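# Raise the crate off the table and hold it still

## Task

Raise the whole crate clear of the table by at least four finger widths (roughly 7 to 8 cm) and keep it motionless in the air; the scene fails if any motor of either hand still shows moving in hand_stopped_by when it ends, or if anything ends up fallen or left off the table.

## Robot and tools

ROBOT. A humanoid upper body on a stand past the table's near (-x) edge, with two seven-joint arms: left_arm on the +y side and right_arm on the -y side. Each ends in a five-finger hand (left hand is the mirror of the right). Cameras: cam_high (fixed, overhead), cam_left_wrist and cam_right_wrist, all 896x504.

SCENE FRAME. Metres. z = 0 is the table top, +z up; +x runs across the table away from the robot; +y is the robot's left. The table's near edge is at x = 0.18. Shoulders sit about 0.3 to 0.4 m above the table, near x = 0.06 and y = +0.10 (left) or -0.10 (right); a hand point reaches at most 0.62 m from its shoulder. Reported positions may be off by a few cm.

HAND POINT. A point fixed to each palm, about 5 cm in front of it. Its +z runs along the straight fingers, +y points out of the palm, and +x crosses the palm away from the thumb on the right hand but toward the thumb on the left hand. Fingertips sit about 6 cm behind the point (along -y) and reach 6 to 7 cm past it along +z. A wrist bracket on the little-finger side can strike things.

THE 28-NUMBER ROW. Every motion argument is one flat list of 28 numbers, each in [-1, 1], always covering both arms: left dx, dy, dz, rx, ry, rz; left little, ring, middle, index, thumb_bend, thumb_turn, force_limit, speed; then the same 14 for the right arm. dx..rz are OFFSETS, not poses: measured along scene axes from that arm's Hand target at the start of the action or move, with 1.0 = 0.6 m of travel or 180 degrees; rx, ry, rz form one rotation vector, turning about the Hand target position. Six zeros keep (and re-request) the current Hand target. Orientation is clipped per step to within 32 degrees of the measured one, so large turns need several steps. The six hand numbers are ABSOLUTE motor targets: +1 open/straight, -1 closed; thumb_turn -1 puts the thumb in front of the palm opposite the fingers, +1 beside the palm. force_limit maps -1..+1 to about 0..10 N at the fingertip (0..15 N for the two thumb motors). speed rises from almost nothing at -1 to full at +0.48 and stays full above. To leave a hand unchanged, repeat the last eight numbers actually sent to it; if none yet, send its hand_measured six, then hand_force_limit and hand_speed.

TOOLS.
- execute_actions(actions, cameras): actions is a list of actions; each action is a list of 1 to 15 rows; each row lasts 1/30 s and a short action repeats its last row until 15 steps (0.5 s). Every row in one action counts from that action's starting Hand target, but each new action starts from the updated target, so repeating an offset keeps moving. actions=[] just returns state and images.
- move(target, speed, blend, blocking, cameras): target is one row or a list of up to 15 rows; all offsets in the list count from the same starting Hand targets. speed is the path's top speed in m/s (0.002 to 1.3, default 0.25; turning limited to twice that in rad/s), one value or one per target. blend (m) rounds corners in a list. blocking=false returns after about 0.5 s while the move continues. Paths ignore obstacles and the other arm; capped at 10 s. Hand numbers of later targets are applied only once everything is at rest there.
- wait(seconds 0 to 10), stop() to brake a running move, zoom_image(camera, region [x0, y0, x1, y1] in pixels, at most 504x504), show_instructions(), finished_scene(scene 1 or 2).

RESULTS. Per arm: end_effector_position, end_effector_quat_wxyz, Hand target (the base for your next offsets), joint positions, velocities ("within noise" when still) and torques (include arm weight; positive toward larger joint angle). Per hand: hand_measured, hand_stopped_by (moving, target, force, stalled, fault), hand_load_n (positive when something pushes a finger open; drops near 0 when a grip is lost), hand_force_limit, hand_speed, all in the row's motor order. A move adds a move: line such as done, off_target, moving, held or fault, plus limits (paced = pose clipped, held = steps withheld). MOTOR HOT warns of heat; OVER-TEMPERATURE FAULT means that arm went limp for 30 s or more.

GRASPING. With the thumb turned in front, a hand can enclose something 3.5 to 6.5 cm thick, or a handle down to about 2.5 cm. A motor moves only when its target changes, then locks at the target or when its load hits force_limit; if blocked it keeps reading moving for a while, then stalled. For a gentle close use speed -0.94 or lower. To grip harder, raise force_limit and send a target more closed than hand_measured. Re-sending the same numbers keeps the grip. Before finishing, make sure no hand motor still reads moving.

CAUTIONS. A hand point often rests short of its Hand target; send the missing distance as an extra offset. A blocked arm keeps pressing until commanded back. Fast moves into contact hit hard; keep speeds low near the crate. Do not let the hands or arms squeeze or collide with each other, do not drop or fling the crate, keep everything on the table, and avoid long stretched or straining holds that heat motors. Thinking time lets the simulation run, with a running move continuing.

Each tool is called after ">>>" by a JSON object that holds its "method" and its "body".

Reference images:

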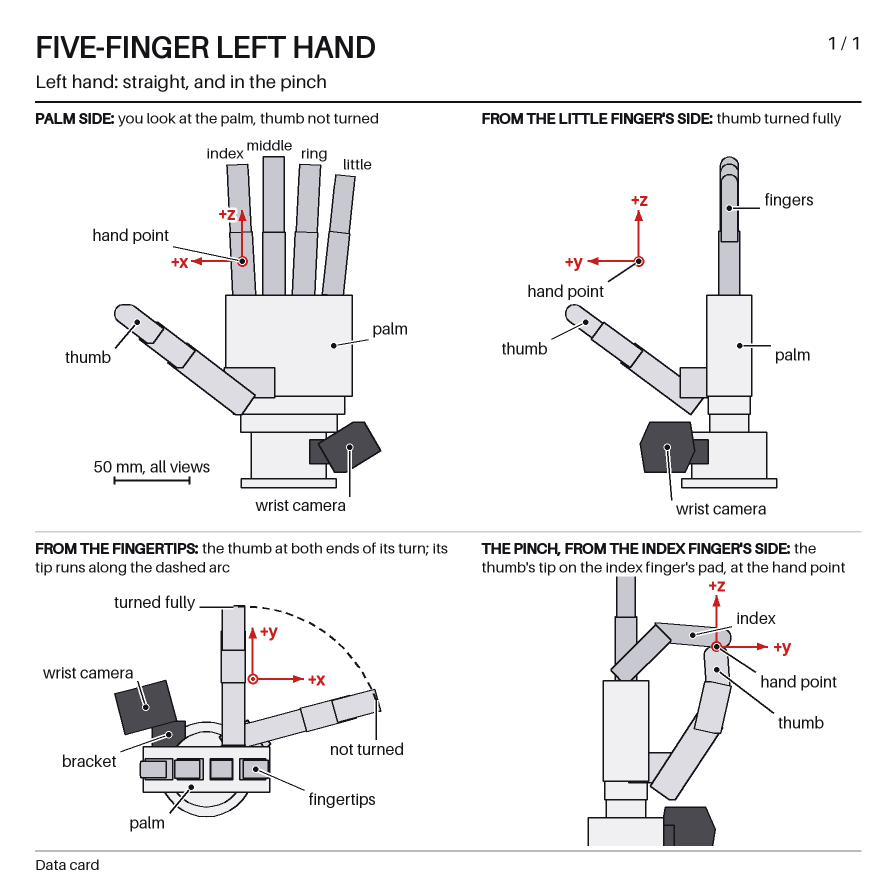

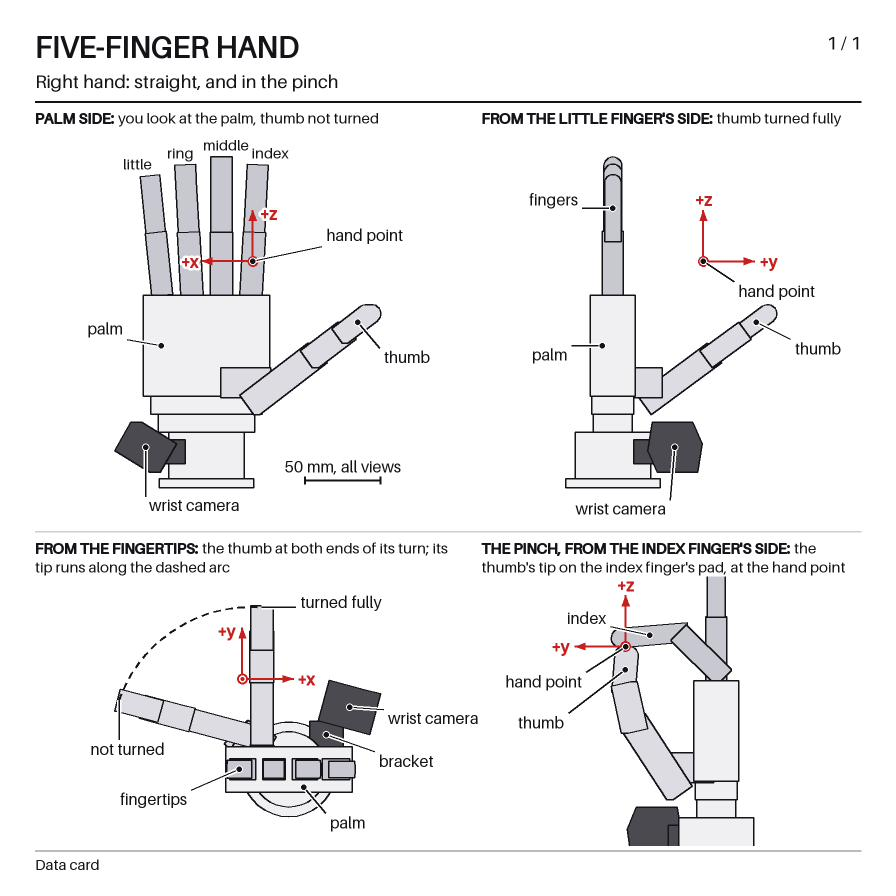

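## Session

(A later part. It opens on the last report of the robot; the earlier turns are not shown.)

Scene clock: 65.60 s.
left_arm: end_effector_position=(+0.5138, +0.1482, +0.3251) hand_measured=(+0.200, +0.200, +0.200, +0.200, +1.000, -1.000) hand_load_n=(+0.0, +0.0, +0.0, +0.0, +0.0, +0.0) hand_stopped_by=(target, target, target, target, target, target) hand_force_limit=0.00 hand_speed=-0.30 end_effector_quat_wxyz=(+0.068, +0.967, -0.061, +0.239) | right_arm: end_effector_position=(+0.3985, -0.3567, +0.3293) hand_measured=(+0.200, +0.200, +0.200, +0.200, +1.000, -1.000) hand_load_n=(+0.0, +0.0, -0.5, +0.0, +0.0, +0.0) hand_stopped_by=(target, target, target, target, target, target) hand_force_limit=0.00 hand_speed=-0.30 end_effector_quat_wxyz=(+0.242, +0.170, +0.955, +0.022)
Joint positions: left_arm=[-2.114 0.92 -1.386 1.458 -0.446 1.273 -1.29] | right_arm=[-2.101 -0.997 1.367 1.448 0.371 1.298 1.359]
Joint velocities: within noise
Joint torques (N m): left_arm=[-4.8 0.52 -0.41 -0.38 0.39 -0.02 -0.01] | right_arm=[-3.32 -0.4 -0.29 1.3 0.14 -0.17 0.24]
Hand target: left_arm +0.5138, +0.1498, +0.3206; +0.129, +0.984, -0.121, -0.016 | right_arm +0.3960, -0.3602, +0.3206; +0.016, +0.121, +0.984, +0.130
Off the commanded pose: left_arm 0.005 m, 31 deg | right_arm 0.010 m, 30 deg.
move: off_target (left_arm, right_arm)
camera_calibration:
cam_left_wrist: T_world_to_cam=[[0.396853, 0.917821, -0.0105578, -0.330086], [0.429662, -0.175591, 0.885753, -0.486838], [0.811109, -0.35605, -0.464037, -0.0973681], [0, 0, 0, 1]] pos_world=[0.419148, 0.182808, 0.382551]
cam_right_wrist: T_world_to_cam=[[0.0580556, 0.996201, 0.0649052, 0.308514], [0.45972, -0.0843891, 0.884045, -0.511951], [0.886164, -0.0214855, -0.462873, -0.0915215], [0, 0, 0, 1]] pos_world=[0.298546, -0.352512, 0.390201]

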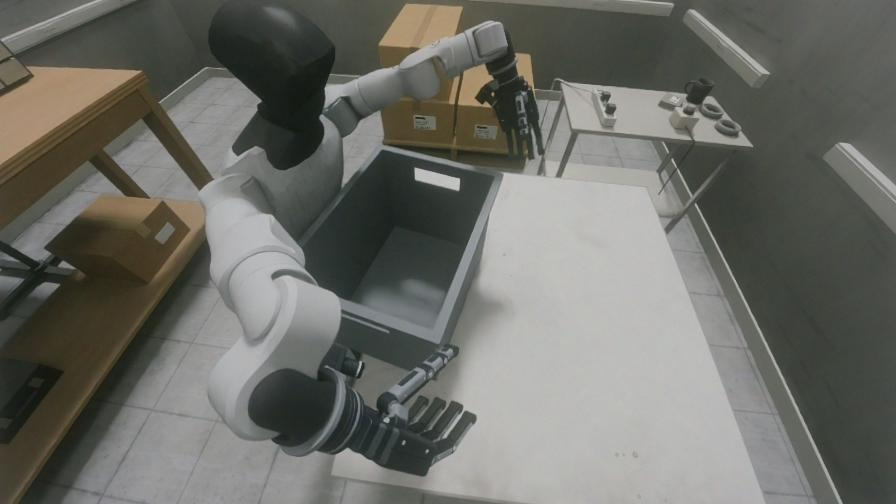

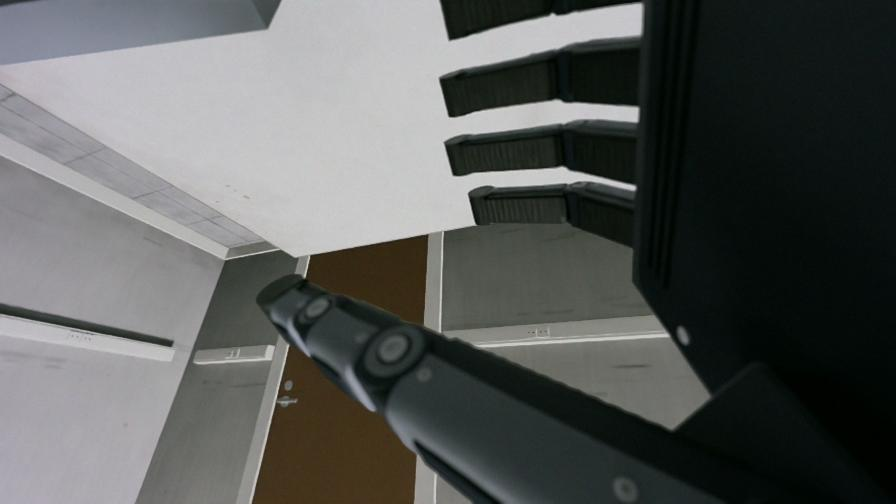

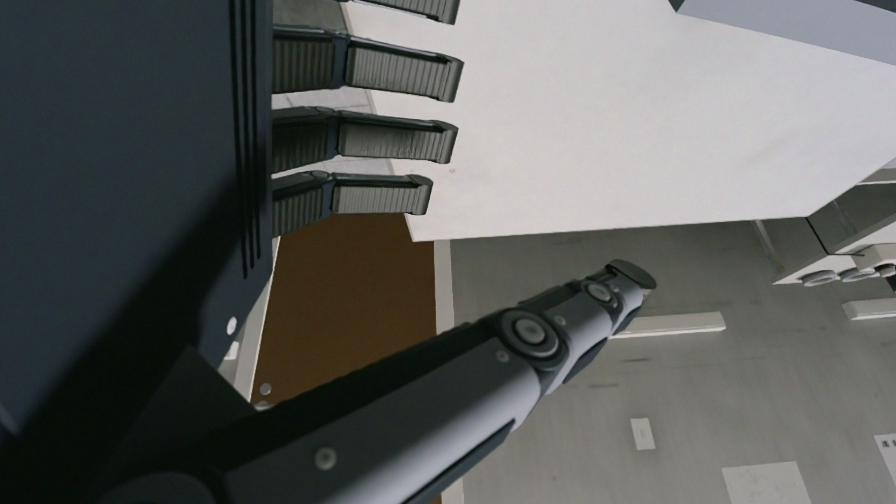

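>>> {"method": "move", "body": {"target": [-0.222,0.078,-0.05,0,0,0,0.2,0.2,0.2,0.2,1,-1,0,-0.3,-0.25,0.048,-0.05,0,0,0,0.2,0.2,0.2,0.2,1,-1,0,-0.3], "speed": 0.15}}

Scene clock: 69.20 s.
left_arm: end_effector_position=(+0.3794, +0.1973, +0.2883) hand_measured=(+0.200, +0.200, +0.200, +0.200, +1.000, -1.000) hand_load_n=(+0.0, +0.0, +0.0, +0.5, +0.0, +0.0) hand_stopped_by=(target, target, target, target, target, target) hand_force_limit=0.00 hand_speed=-0.30 end_effector_quat_wxyz=(+0.117, +0.986, -0.115, +0.010) | right_arm: end_effector_position=(+0.2462, -0.3321, +0.2888) hand_measured=(+0.200, +0.200, +0.200, +0.200, +1.000, -1.000) hand_load_n=(-0.5, +0.0, +0.0, +0.0, +0.0, +0.0) hand_stopped_by=(target, target, target, target, target, target) hand_force_limit=0.00 hand_speed=-0.30 end_effector_quat_wxyz=(+0.031, +0.124, +0.984, +0.120)
Joint positions: left_arm=[-2.534 1.347 -2.642 0.715 -0.963 1.183 -1.62] | right_arm=[-2.709 -1.546 2.629 0.503 0.75 1.352 1.643]
Joint velocities: within noise
Joint torques (N m): left_arm=[-4.15 -3.25 -0.04 2.05 0.03 -0.12 -0.34] | right_arm=[-3.49 3.83 -1.01 1.55 0.13 0.2 0.31]
Hand target: left_arm +0.3806, +0.1966, +0.2906; +0.129, +0.984, -0.121, -0.016 | right_arm +0.2460, -0.3314, +0.2906; +0.016, +0.121, +0.984, +0.130
Off the commanded pose: left_arm 0.003 m, 3 deg | right_arm 0.002 m, 2 deg.
joint sent to its limit (left arm) — joint 3 (shoulder yaw), lower limit; joint 7 (wrist yaw), lower limit. The joint targets are off in orientation, not in position.
joint sent to its limit (right arm) — joint 3 (shoulder yaw), upper limit; joint 7 (wrist yaw), upper limit. The joint targets still meet the commanded pose.
move: off_target (left_arm)
camera_calibration:
cam_left_wrist: T_world_to_cam=[[0.478752, 0.841556, -0.250159, -0.269085], [0.746447, -0.240169, 0.620592, -0.418863], [0.462183, -0.483841, -0.743159, 0.250039], [0, 0, 0, 1]] pos_world=[0.32592, 0.246831, 0.378448]
cam_right_wrist: T_world_to_cam=[[-0.0272952, 0.955379, 0.29412, 0.23678], [0.773781, -0.166084, 0.611292, -0.429689], [0.632864, 0.24427, -0.734721, 0.254359], [0, 0, 0, 1]] pos_world=[0.177973, -0.359712, 0.379906]

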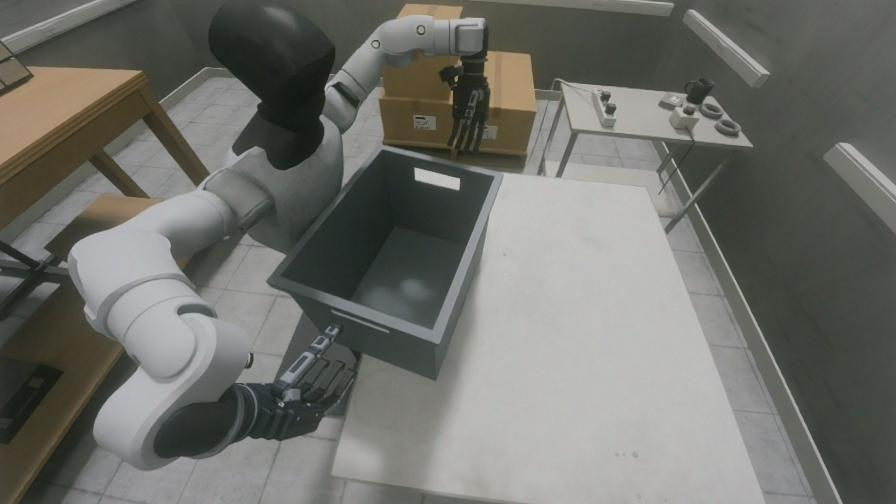

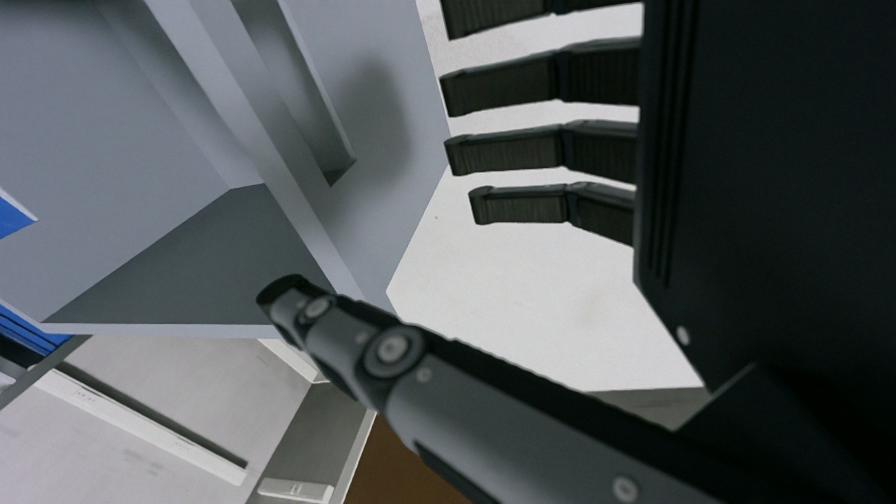

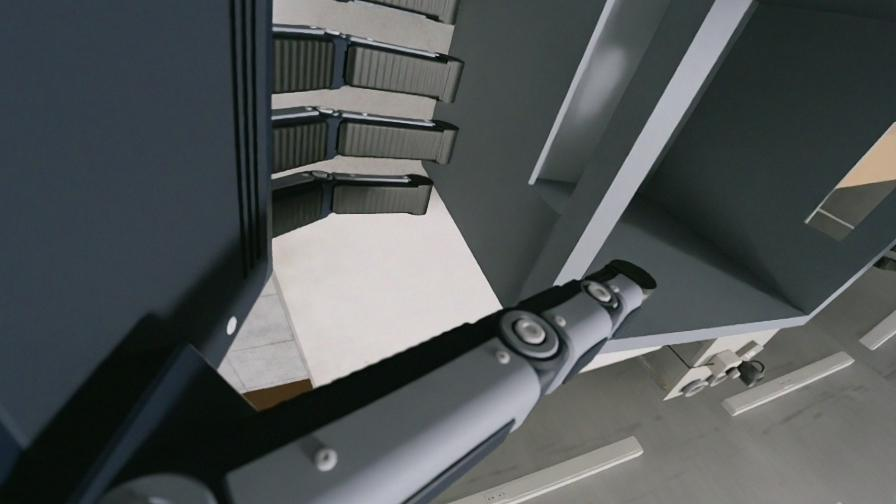

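>>> {"method": "move", "body": {"target": [-0.058,-0.012,-0.046,-0.054,0.0137,0,0.2,0.2,0.2,0.2,1,-1,0,-0.3,-0.006,0.036,-0.056,0.054,-0.0137,0,0.2,0.2,0.2,0.2,1,-1,0,-0.3], "speed": 0.1}}

Scene clock: 73.40 s.
left_arm: end_effector_position=(+0.3472, +0.1898, +0.2645) hand_measured=(+0.200, +0.200, +0.200, +0.200, +1.000, -1.000) hand_load_n=(+0.5, +0.0, +0.0, +0.0, +0.0, +0.0) hand_stopped_by=(target, target, target, target, target, target) hand_force_limit=0.00 hand_speed=-0.30 end_effector_quat_wxyz=(+0.211, +0.970, -0.119, -0.025) | right_arm: end_effector_position=(+0.2449, -0.3069, +0.2602) hand_measured=(+0.200, +0.200, +0.200, +0.200, +1.000, -1.000) hand_load_n=(+0.0, +0.0, +0.0, +0.0, +0.0, +0.0) hand_stopped_by=(target, target, target, target, target, target) hand_force_limit=0.00 hand_speed=-0.30 end_effector_quat_wxyz=(+0.024, +0.109, +0.970, +0.216)
Joint positions: left_arm=[-2.487 1.501 -2.642 0.581 -1.05 1.118 -1.603] | right_arm=[-2.519 -1.565 2.63 0.507 1.112 1.207 1.499]
Joint velocities: within noise
Joint torques (N m): left_arm=[-2.64 -2.43 1.19 0.88 -0.07 -0.06 -0.28] | right_arm=[-1.85 2.44 -1.03 2.67 0.72 0 0.3]
Hand target: left_arm +0.3458, +0.1894, +0.2630; +0.215, +0.969, -0.119, -0.026 | right_arm +0.2424, -0.3098, +0.2570; +0.027, +0.119, +0.969, +0.216
Off the commanded pose: left_arm 0.002 m, 0 deg | right_arm 0.005 m, 1 deg.
joint sent to its limit (right arm) — joint 2 (shoulder roll), lower limit; joint 3 (shoulder yaw), upper limit. The joint targets still meet the commanded pose.
move: off_target (right_arm)
camera_calibration:
cam_left_wrist: T_world_to_cam=[[0.46496, 0.769134, -0.438458, -0.185112], [0.796083, -0.146518, 0.587183, -0.408079], [0.387381, -0.622066, -0.680419, 0.279308], [0, 0, 0, 1]] pos_world=[0.302736, 0.256332, 0.3485]
cam_right_wrist: T_world_to_cam=[[-0.064704, 0.879031, 0.472354, 0.160405], [0.772887, -0.255276, 0.58093, -0.426293], [0.631236, 0.402665, -0.662874, 0.258413], [0, 0, 0, 1]] pos_world=[0.176736, -0.353877, 0.343173]

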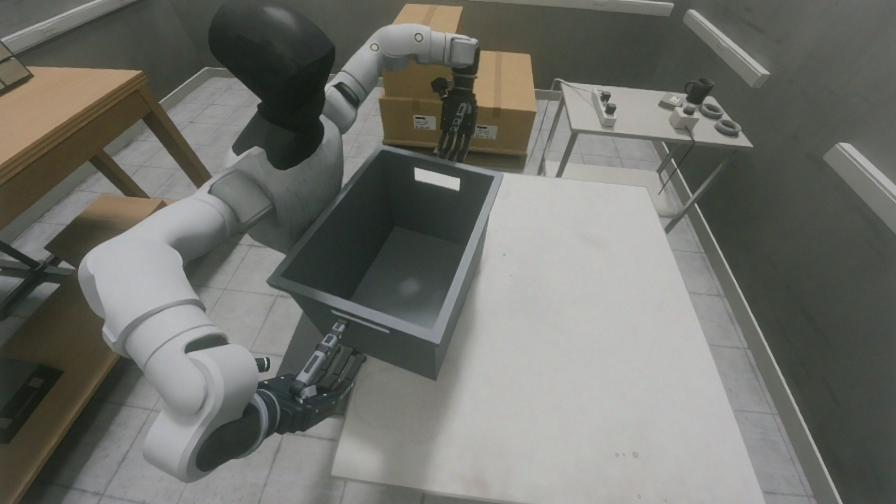

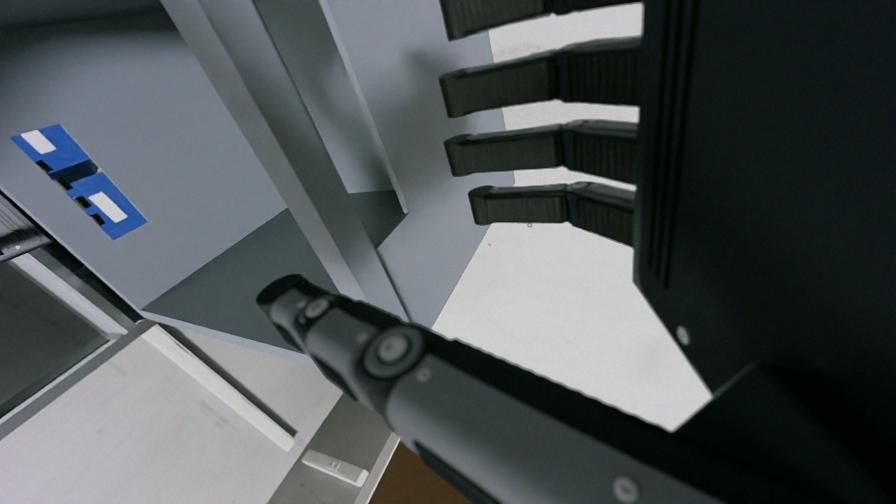

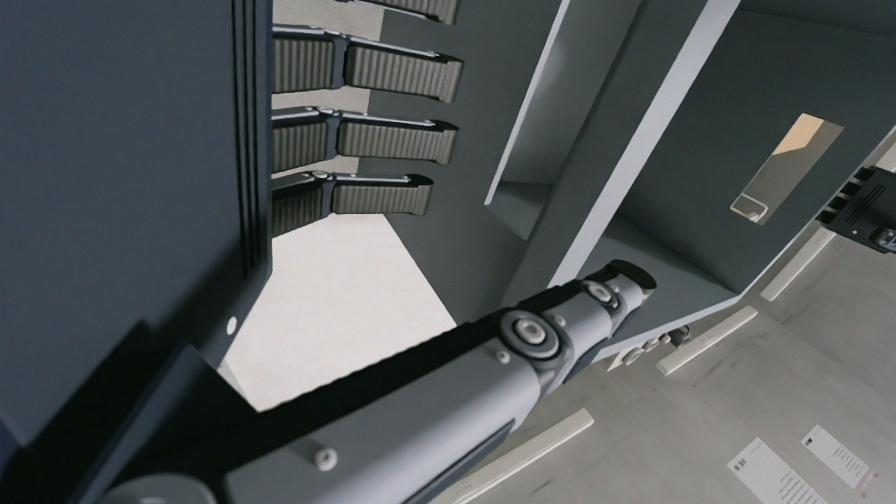

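>>> {"method": "move", "body": {"target": [-0.025,-0.088,-0.011,0,0,0,0.2,0.2,0.2,0.2,1,-1,0,-0.3,0.018,0.09,-0.011,0,0,0,0.2,0.2,0.2,0.2,1,-1,0,-0.3], "speed": 0.08}}

>>> {"method": "zoom_image", "body": {"camera": "cam_right_wrist", "region": [246, 0, 696, 400]}}

>>> {"method": "zoom_image", "body": {"camera": "cam_left_wrist", "region": [200, 0, 650, 400]}}

Scene clock: 78.27 s.
left_arm: end_effector_position=(+0.3319, +0.1366, +0.2569) hand_measured=(+0.200, +0.200, +0.200, +0.200, +1.000, -1.000) hand_load_n=(+0.0, +0.0, +0.0, +0.0, +0.0, +0.0) hand_stopped_by=(target, target, target, target, target, target) hand_force_limit=0.00 hand_speed=-0.30 end_effector_quat_wxyz=(+0.211, +0.970, -0.120, -0.027) | right_arm: end_effector_position=(+0.2532, -0.2577, +0.2484) hand_measured=(+0.200, +0.200, +0.200, +0.200, +1.000, -1.000) hand_load_n=(+0.0, +0.0, +0.0, +0.0, +0.0, +0.0) hand_stopped_by=(target, target, target, target, target, target) hand_force_limit=0.00 hand_speed=-0.30 end_effector_quat_wxyz=(+0.008, +0.116, +0.970, +0.213)
Joint positions: left_arm=[-2.631 1.583 -2.49 0.244 -1.399 1.448 -1.08] | right_arm=[-2.667 -1.566 2.63 0.277 1.628 1.42 0.915]
Joint velocities: within noise
Joint torques (N m): left_arm=[-3.36 -2.32 0.83 0.34 -0.25 -0.05 -0.25] | right_arm=[-3.58 2.84 -1.21 1.47 0.96 0.24 0.29]
Hand target: left_arm +0.3308, +0.1366, +0.2564; +0.215, +0.969, -0.119, -0.026 | right_arm +0.2532, -0.2558, +0.2504; +0.027, +0.119, +0.969, +0.216
Off the commanded pose: left_arm 0.001 m, 0 deg | right_arm 0.003 m, 2 deg.
joint sent to its limit (left arm) — joint 2 (shoulder roll), upper limit. The joint targets still meet the commanded pose.
joint sent to its limit (right arm) — joint 2 (shoulder roll), lower limit; joint 3 (shoulder yaw), upper limit. The joint targets still meet the commanded pose.
move: done
camera_calibration:
cam_left_wrist: T_world_to_cam=[[0.466013, 0.767438, -0.440308, -0.14001], [0.798067, -0.14974, 0.583667, -0.398533], [0.381996, -0.623392, -0.682248, 0.249373], [0, 0, 0, 1]] pos_world=[0.288043, 0.20323, 0.341097]
cam_right_wrist: T_world_to_cam=[[-0.0408616, 0.880967, 0.47141, 0.117924], [0.790852, -0.259827, 0.554114, -0.412371], [0.610641, 0.395457, -0.686098, 0.234552], [0, 0, 0, 1]] pos_world=[0.187716, -0.303788, 0.333836]

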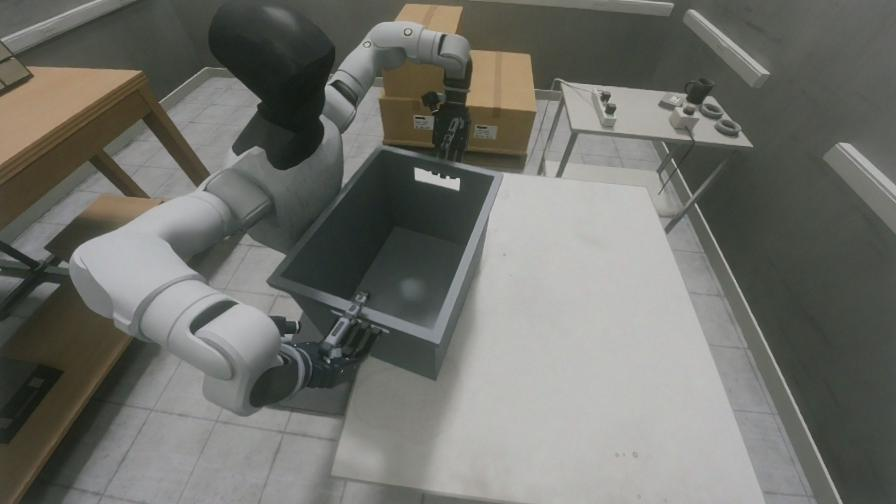

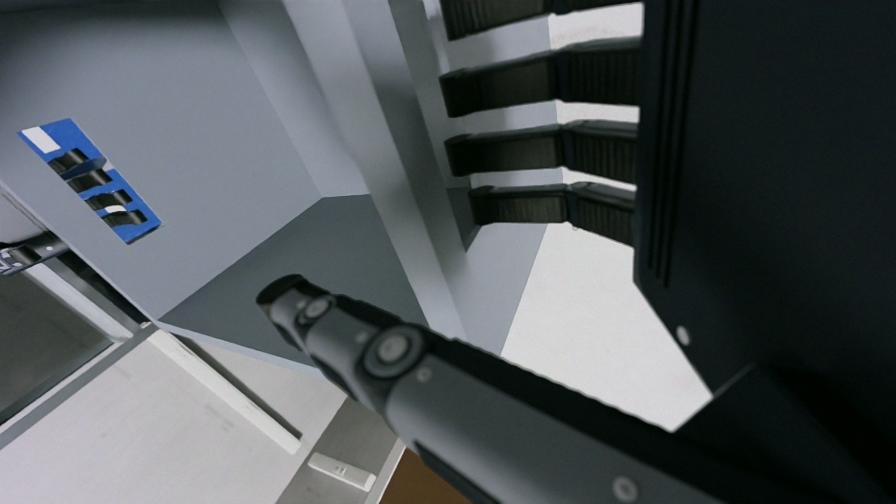

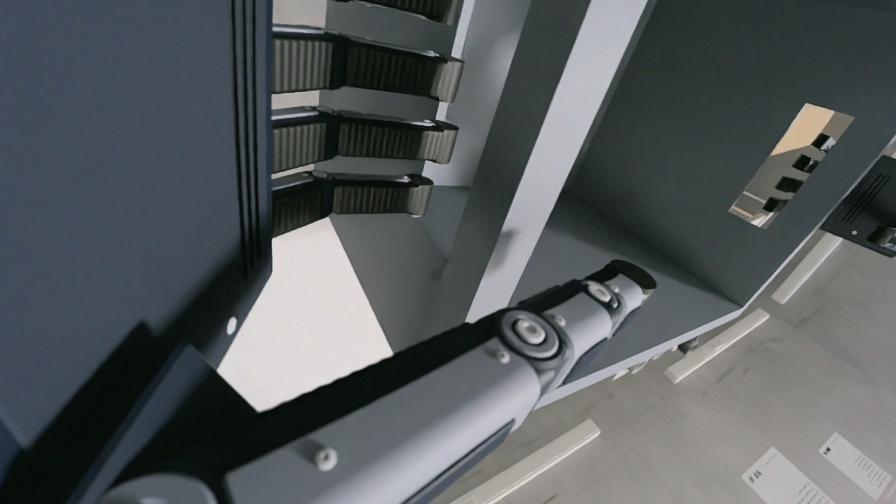

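Scaled by 1.120 from the camera's 896x504 image, which has a finer 1280x720 frame.

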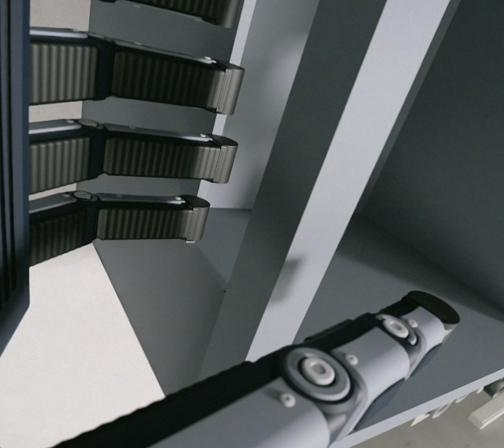

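Scaled by 1.120 from the camera's 896x504 image, which has a finer 1280x720 frame.

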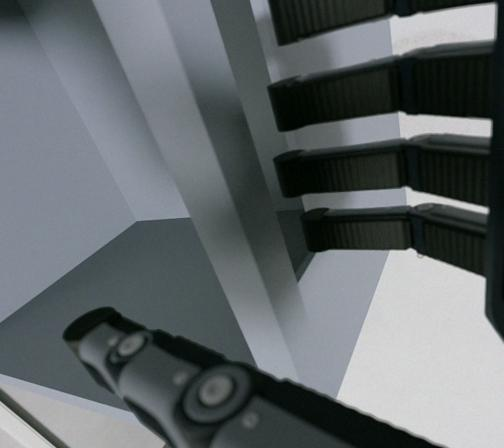

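>>> {"method": "move", "body": {"target": [-0.023,-0.07,0.0,0,0,0,0.2,0.2,0.2,0.2,1,-1,0,-0.3,0.0133,0.072,0.002,0,0,0,0.2,0.2,0.2,0.2,1,-1,0,-0.3], "speed": 0.06}}

>>> {"method": "zoom_image", "body": {"camera": "cam_high", "region": [250, 100, 520, 400]}}

Scene clock: 81.77 s.
left_arm: end_effector_position=(+0.3181, +0.0959, +0.2564) hand_measured=(+0.200, +0.200, +0.200, +0.200, +1.000, -1.000) hand_load_n=(+0.0, +0.0, +0.0, +0.0, +0.0, +0.0) hand_stopped_by=(target, target, target, target, target, target) hand_force_limit=0.00 hand_speed=-0.30 end_effector_quat_wxyz=(+0.220, +0.966, -0.129, -0.033) | right_arm: end_effector_position=(+0.2612, -0.2121, +0.2527) hand_measured=(+0.200, +0.200, +0.200, +0.200, +1.000, -1.000) hand_load_n=(+0.0, +0.0, +0.0, +0.0, +0.0, +0.0) hand_stopped_by=(target, target, target, target, target, target) hand_force_limit=0.00 hand_speed=-0.30 end_effector_quat_wxyz=(+0.007, +0.074, +0.968, +0.239)
Joint positions: left_arm=[-2.662 1.583 -2.45 0.17 -1.995 1.508 -0.491] | right_arm=[-2.564 -1.562 2.426 0.197 1.948 1.458 0.598]
Joint velocities: within noise
Joint torques (N m): left_arm=[-3.33 -2.86 1.17 0.49 -0.28 -0.05 -0.35] | right_arm=[-1.99 1.94 -1.96 2.29 1.14 0.21 0.32]
Hand target: left_arm +0.3170, +0.0946, +0.2564; +0.215, +0.969, -0.119, -0.026 | right_arm +0.2611, -0.2126, +0.2516; +0.027, +0.119, +0.969, +0.216
Off the commanded pose: left_arm 0.002 m, 2 deg | right_arm 0.001 m, 6 deg.
joint sent to its limit (left arm) — joint 5 (wrist roll), lower limit. The joint targets still meet the commanded pose.
joint sent to its limit (right arm) — joint 5 (wrist roll), upper limit. The joint targets are off in orientation, not in position.
move: off_target (right_arm)
camera_calibration:
cam_left_wrist: T_world_to_cam=[[0.476995, 0.749826, -0.458516, -0.0997046], [0.800606, -0.155438, 0.578679, -0.392246], [0.362637, -0.643117, -0.674458, 0.23502], [0, 0, 0, 1]] pos_world=[0.276366, 0.164936, 0.339779]
cam_right_wrist: T_world_to_cam=[[-0.123448, 0.84852, 0.514562, 0.0798299], [0.79849, -0.222946, 0.559205, -0.404608], [0.589216, 0.479905, -0.650012, 0.229062], [0, 0, 0, 1]] pos_world=[0.197964, -0.267871, 0.334074]

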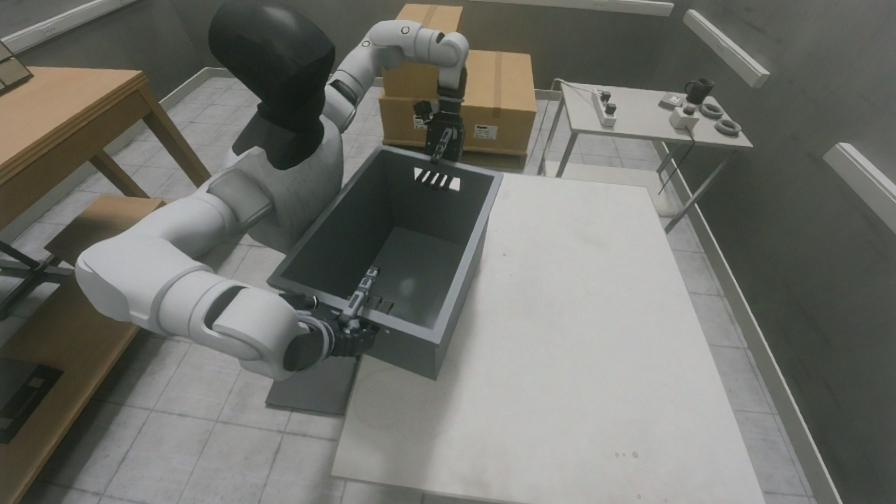

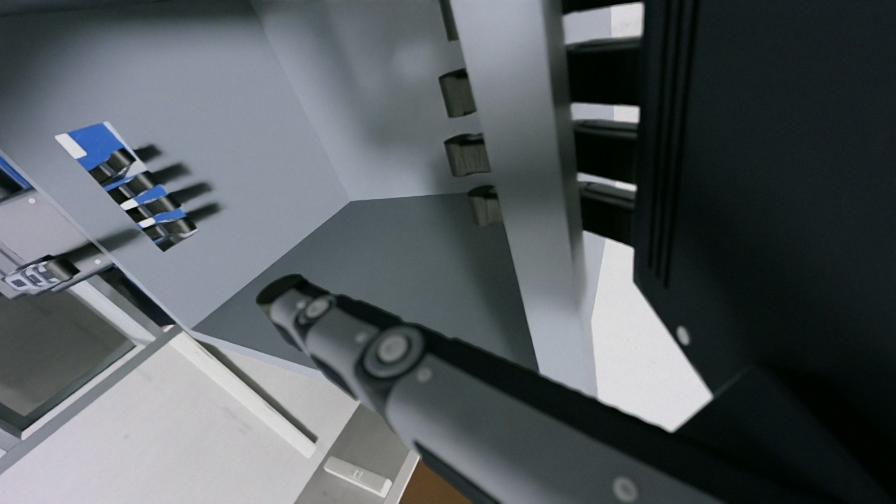

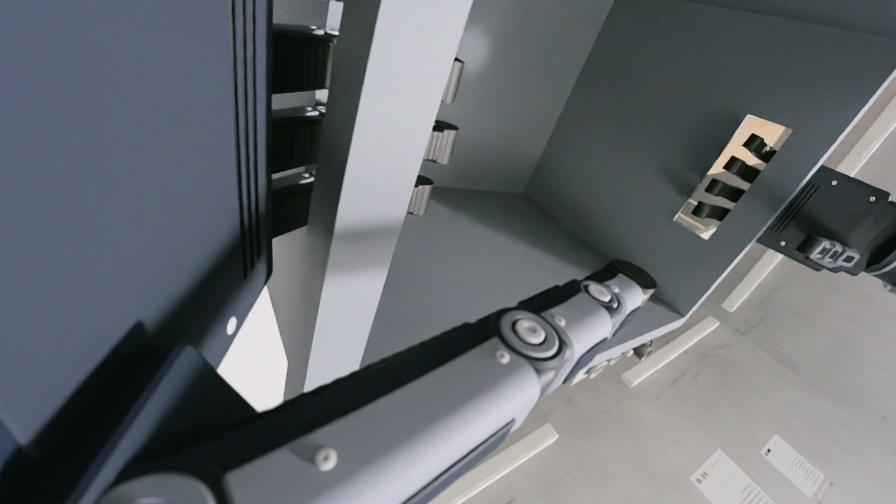

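Scaled by 1.680 from the camera's 896x504 image, which has a finer 1280x720 frame.

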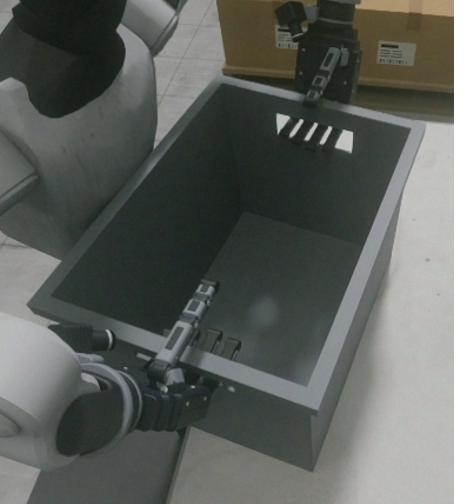

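Inserted. Close fingers and thumbs.

>>> {"method": "move", "body": {"target": [[0,0,0,0,0,0,-0.8,-0.8,-0.8,-0.8,1,-1,-0.4,-0.7,0,0,0,0,0,0,-0.8,-0.8,-0.8,-0.8,1,-1,-0.4,-0.7],[0,0,0,0,0,0,-0.8,-0.8,-0.8,-0.8,-0.3,-1,-0.6,-0.7,0,0,0,0,0,0,-0.8,-0.8,-0.8,-0.8,-0.3,-1,-0.6,-0.7]]}}

Scene clock: 86.37 s.
left_arm: end_effector_position=(+0.3131, +0.0943, +0.2532) hand_measured=(-0.544, -0.572, -0.628, -0.792, +0.476, -1.000) hand_load_n=(+0.5, +0.0, +0.5, +2.5, +4.5, +1.0) hand_stopped_by=(force, force, force, force, force, target) hand_force_limit=-0.60 hand_speed=-0.70 end_effector_quat_wxyz=(+0.226, +0.965, -0.129, -0.044) | right_arm: end_effector_position=(+0.2606, -0.2097, +0.2525) hand_measured=(-0.294, -0.322, -0.378, -0.460, +0.404, -1.000) hand_load_n=(+2.5, +0.5, +0.5, +1.5, +3.5, +0.5) hand_stopped_by=(force, force, force, force, force, target) hand_force_limit=-0.60 hand_speed=-0.70 end_effector_quat_wxyz=(+0.004, +0.074, +0.967, +0.245)
Joint positions: left_arm=[-2.662 1.581 -2.477 0.153 -2.001 1.496 -0.504] | right_arm=[-2.537 -1.567 2.394 0.197 1.954 1.467 0.592]
Joint velocities: within noise
Joint torques (N m): left_arm=[-4.51 -3.08 1.21 1.56 -0.06 0.01 -0.19] | right_arm=[-2.43 1.84 -1.96 2.61 0.86 0.44 0.17]
Hand target: left_arm +0.3170, +0.0946, +0.2564; +0.215, +0.969, -0.119, -0.026 | right_arm +0.2611, -0.2126, +0.2516; +0.027, +0.119, +0.969, +0.216
Off the commanded pose: left_arm 0.005 m, 3 deg | right_arm 0.003 m, 7 deg.
joint read past its limit (left arm) — joint 5 (wrist roll), lower limit.
joint read past its limit (right arm) — joint 5 (wrist roll), upper limit.
joint sent to its limit (left arm) — joint 5 (wrist roll), lower limit. The joint targets still meet the commanded pose.
joint sent to its limit (right arm) — joint 2 (shoulder roll), lower limit; joint 5 (wrist roll), upper limit. The joint targets are off in orientation, not in position.
move: off_target (left_arm, right_arm); target 2's new numbers were sent with right_arm's hand 0.003 m and 7 deg from that target
camera_calibration:
cam_left_wrist: T_world_to_cam=[[0.469637, 0.743804, -0.475601, -0.0903959], [0.812905, -0.154154, 0.561625, -0.386331], [0.344423, -0.650378, -0.677039, 0.240721], [0, 0, 0, 1]] pos_world=[0.273594, 0.164242, 0.336959]
cam_right_wrist: T_world_to_cam=[[-0.121835, 0.842329, 0.525012, 0.0735267], [0.801653, -0.228379, 0.552445, -0.403764], [0.585242, 0.488185, -0.647431, 0.230284], [0, 0, 0, 1]] pos_world=[0.197865, -0.266566, 0.333548]

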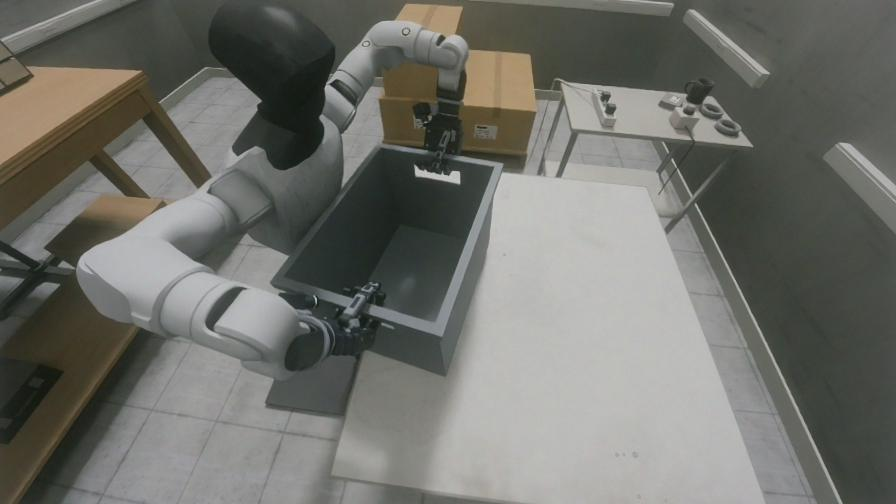

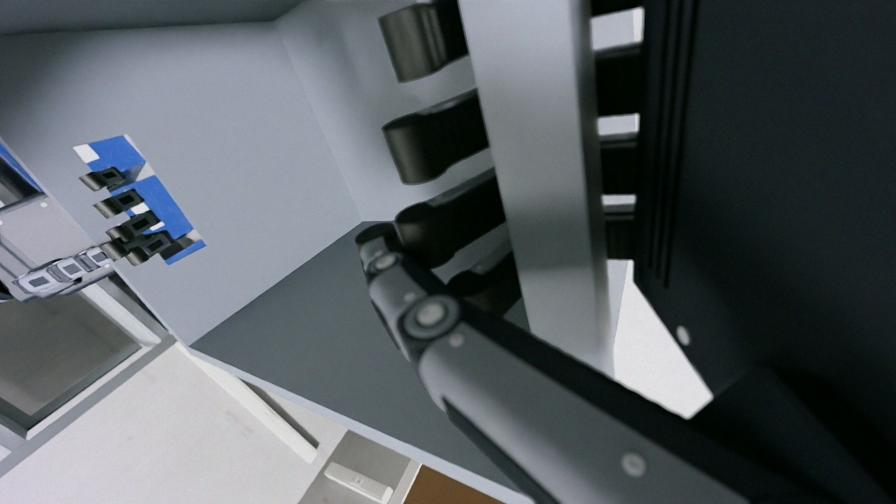

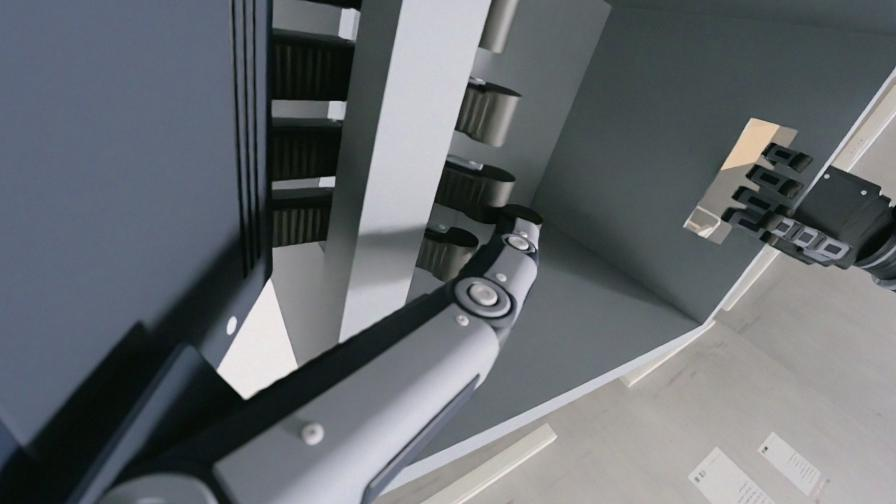

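>>> {"method": "move", "body": {"target": [0,0,0.1,0,0,0,-0.8,-0.8,-0.8,-0.8,-0.3,-1,-0.6,-0.7,0,0,0.1,0,0,0,-0.8,-0.8,-0.8,-0.8,-0.3,-1,-0.6,-0.7], "speed": 0.05, "cameras": ["cam_high"]}}

Scene clock: 89.33 s.
left_arm: end_effector_position=(+0.3155, +0.0922, +0.3152) hand_measured=(-0.544, -0.572, -0.628, -0.792, +0.476, -1.000) hand_load_n=(+2.0, +0.0, +0.5, +1.5, +4.5, +0.5) hand_stopped_by=(force, force, force, force, force, target) hand_force_limit=-0.60 hand_speed=-0.70 end_effector_quat_wxyz=(+0.249, +0.955, -0.150, -0.066) | right_arm: end_effector_position=(+0.2616, -0.2095, +0.3100) hand_measured=(-0.294, -0.322, -0.378, -0.460, +0.404, -1.000) hand_load_n=(+3.0, +1.0, +1.0, +0.5, +3.0, +0.5) hand_stopped_by=(force, force, force, force, force, target) hand_force_limit=-0.60 hand_speed=-0.70 end_effector_quat_wxyz=(-0.002, +0.080, +0.962, +0.261)
Joint positions: left_arm=[-2.776 1.429 -2.5 0.175 -1.162 1.609 -1.523] | right_arm=[-2.771 -1.458 2.504 0.241 1.489 1.634 1.196]
Joint velocities: within noise
Joint torques (N m): left_arm=[-4.79 -3.38 0.99 1.25 0.82 0.1 -0.5] | right_arm=[-4.47 3.56 -0.99 1.99 -0.28 0.84 0.35]
Hand target: left_arm +0.3170, +0.0946, +0.3164; +0.215, +0.969, -0.119, -0.026 | right_arm +0.2611, -0.2126, +0.3116; +0.027, +0.119, +0.969, +0.216
Off the commanded pose: left_arm 0.003 m, 7 deg | right_arm 0.003 m, 8 deg.
joint sent to its limit (left arm) — joint 1 (shoulder pitch), lower limit; joint 6 (wrist pitch), upper limit. The joint targets are off in orientation, not in position.
joint sent to its limit (right arm) — joint 1 (shoulder pitch), lower limit; joint 6 (wrist pitch), upper limit. The joint targets are off in orientation, not in position.
move: off_target (left_arm, right_arm)
Images, in order (width x height): cam_high 896x504.

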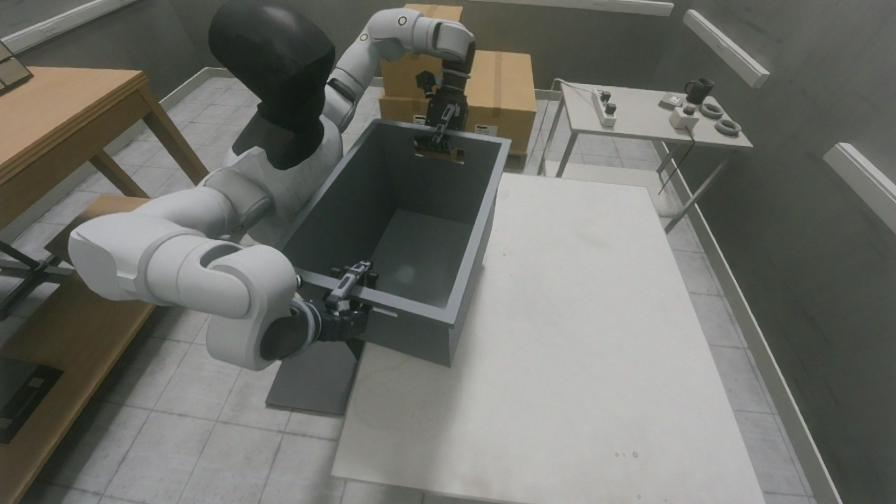

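>>> {"method": "move", "body": {"target": [0,0,0.12,0,0,0,-0.8,-0.8,-0.8,-0.8,-0.3,-1,-0.6,-0.7,0,0,0.125,0,0,0,-0.8,-0.8,-0.8,-0.8,-0.3,-1,-0.6,-0.7], "speed": 0.05, "cameras": ["cam_high"]}}

>>> {"method": "zoom_image", "body": {"camera": "cam_high", "region": [240, 80, 560, 400]}}

Scene clock: 91.97 s.
left_arm: end_effector_position=(+0.3296, +0.0850, +0.3629) hand_measured=(-0.544, -0.572, -0.628, -0.792, +0.476, -1.000) hand_load_n=(+0.0, +0.0, +0.5, +1.5, +4.5, +0.5) hand_stopped_by=(force, force, force, force, force, target) hand_force_limit=-0.60 hand_speed=-0.70 end_effector_quat_wxyz=(+0.316, +0.928, -0.191, +0.051) | right_arm: end_effector_position=(+0.2741, -0.2103, +0.3619) hand_measured=(-0.296, -0.322, -0.378, -0.460, +0.404, -1.000) hand_load_n=(+0.5, +0.0, +0.5, +1.5, +3.5, +0.5) hand_stopped_by=(force, force, force, force, force, target) hand_force_limit=-0.60 hand_speed=-0.70 end_effector_quat_wxyz=(+0.098, +0.033, +0.948, +0.300)
Joint positions: left_arm=[-2.776 1.581 -2.237 0.191 -1.018 1.609 -1.603] | right_arm=[-2.771 -1.566 2.276 0.22 1.02 1.645 1.625]
Joint velocities: within noise
Joint torques (N m): left_arm=[-4.29 -2.79 3.93 2.28 -0.27 0.03 -1.68] | right_arm=[-4.29 2.87 -2.79 2.77 1.1 0.08 1.06]
Hand target: left_arm +0.3170, +0.0946, +0.3884; +0.215, +0.969, -0.119, -0.026 | right_arm +0.2611, -0.2126, +0.3866; +0.027, +0.119, +0.969, +0.216
Off the commanded pose: left_arm 0.030 m, 17 deg | right_arm 0.028 m, 16 deg.
joint sent to its limit (left arm) — joint 1 (shoulder pitch), lower limit; joint 6 (wrist pitch), upper limit; joint 7 (wrist yaw), lower limit. The joint targets are off in position and orientation.
joint sent to its limit (right arm) — joint 1 (shoulder pitch), lower limit; joint 6 (wrist pitch), upper limit; joint 7 (wrist yaw), upper limit. The joint targets are off in position and orientation.
move: off_target (left_arm, right_arm)
Images, in order (width x height): cam_high 896x504.

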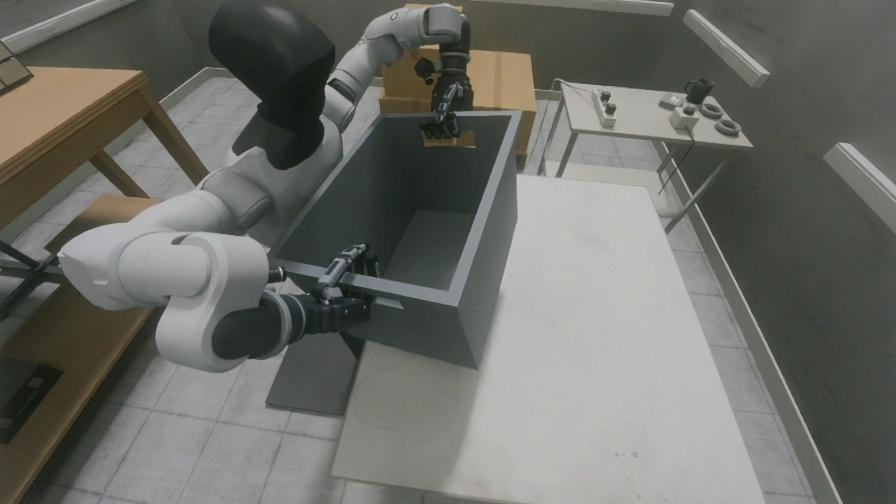

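Scaled by 1.575 from the camera's 896x504 image, which has a finer 1280x720 frame.

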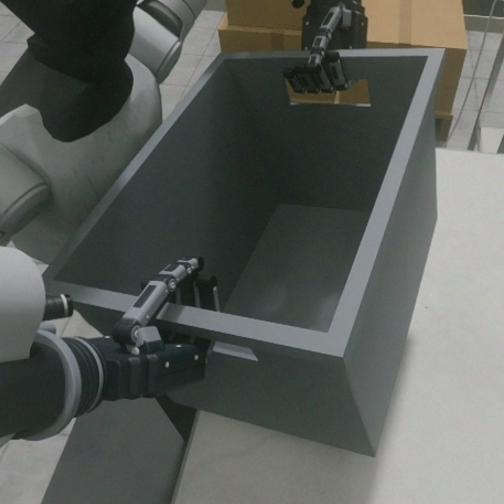

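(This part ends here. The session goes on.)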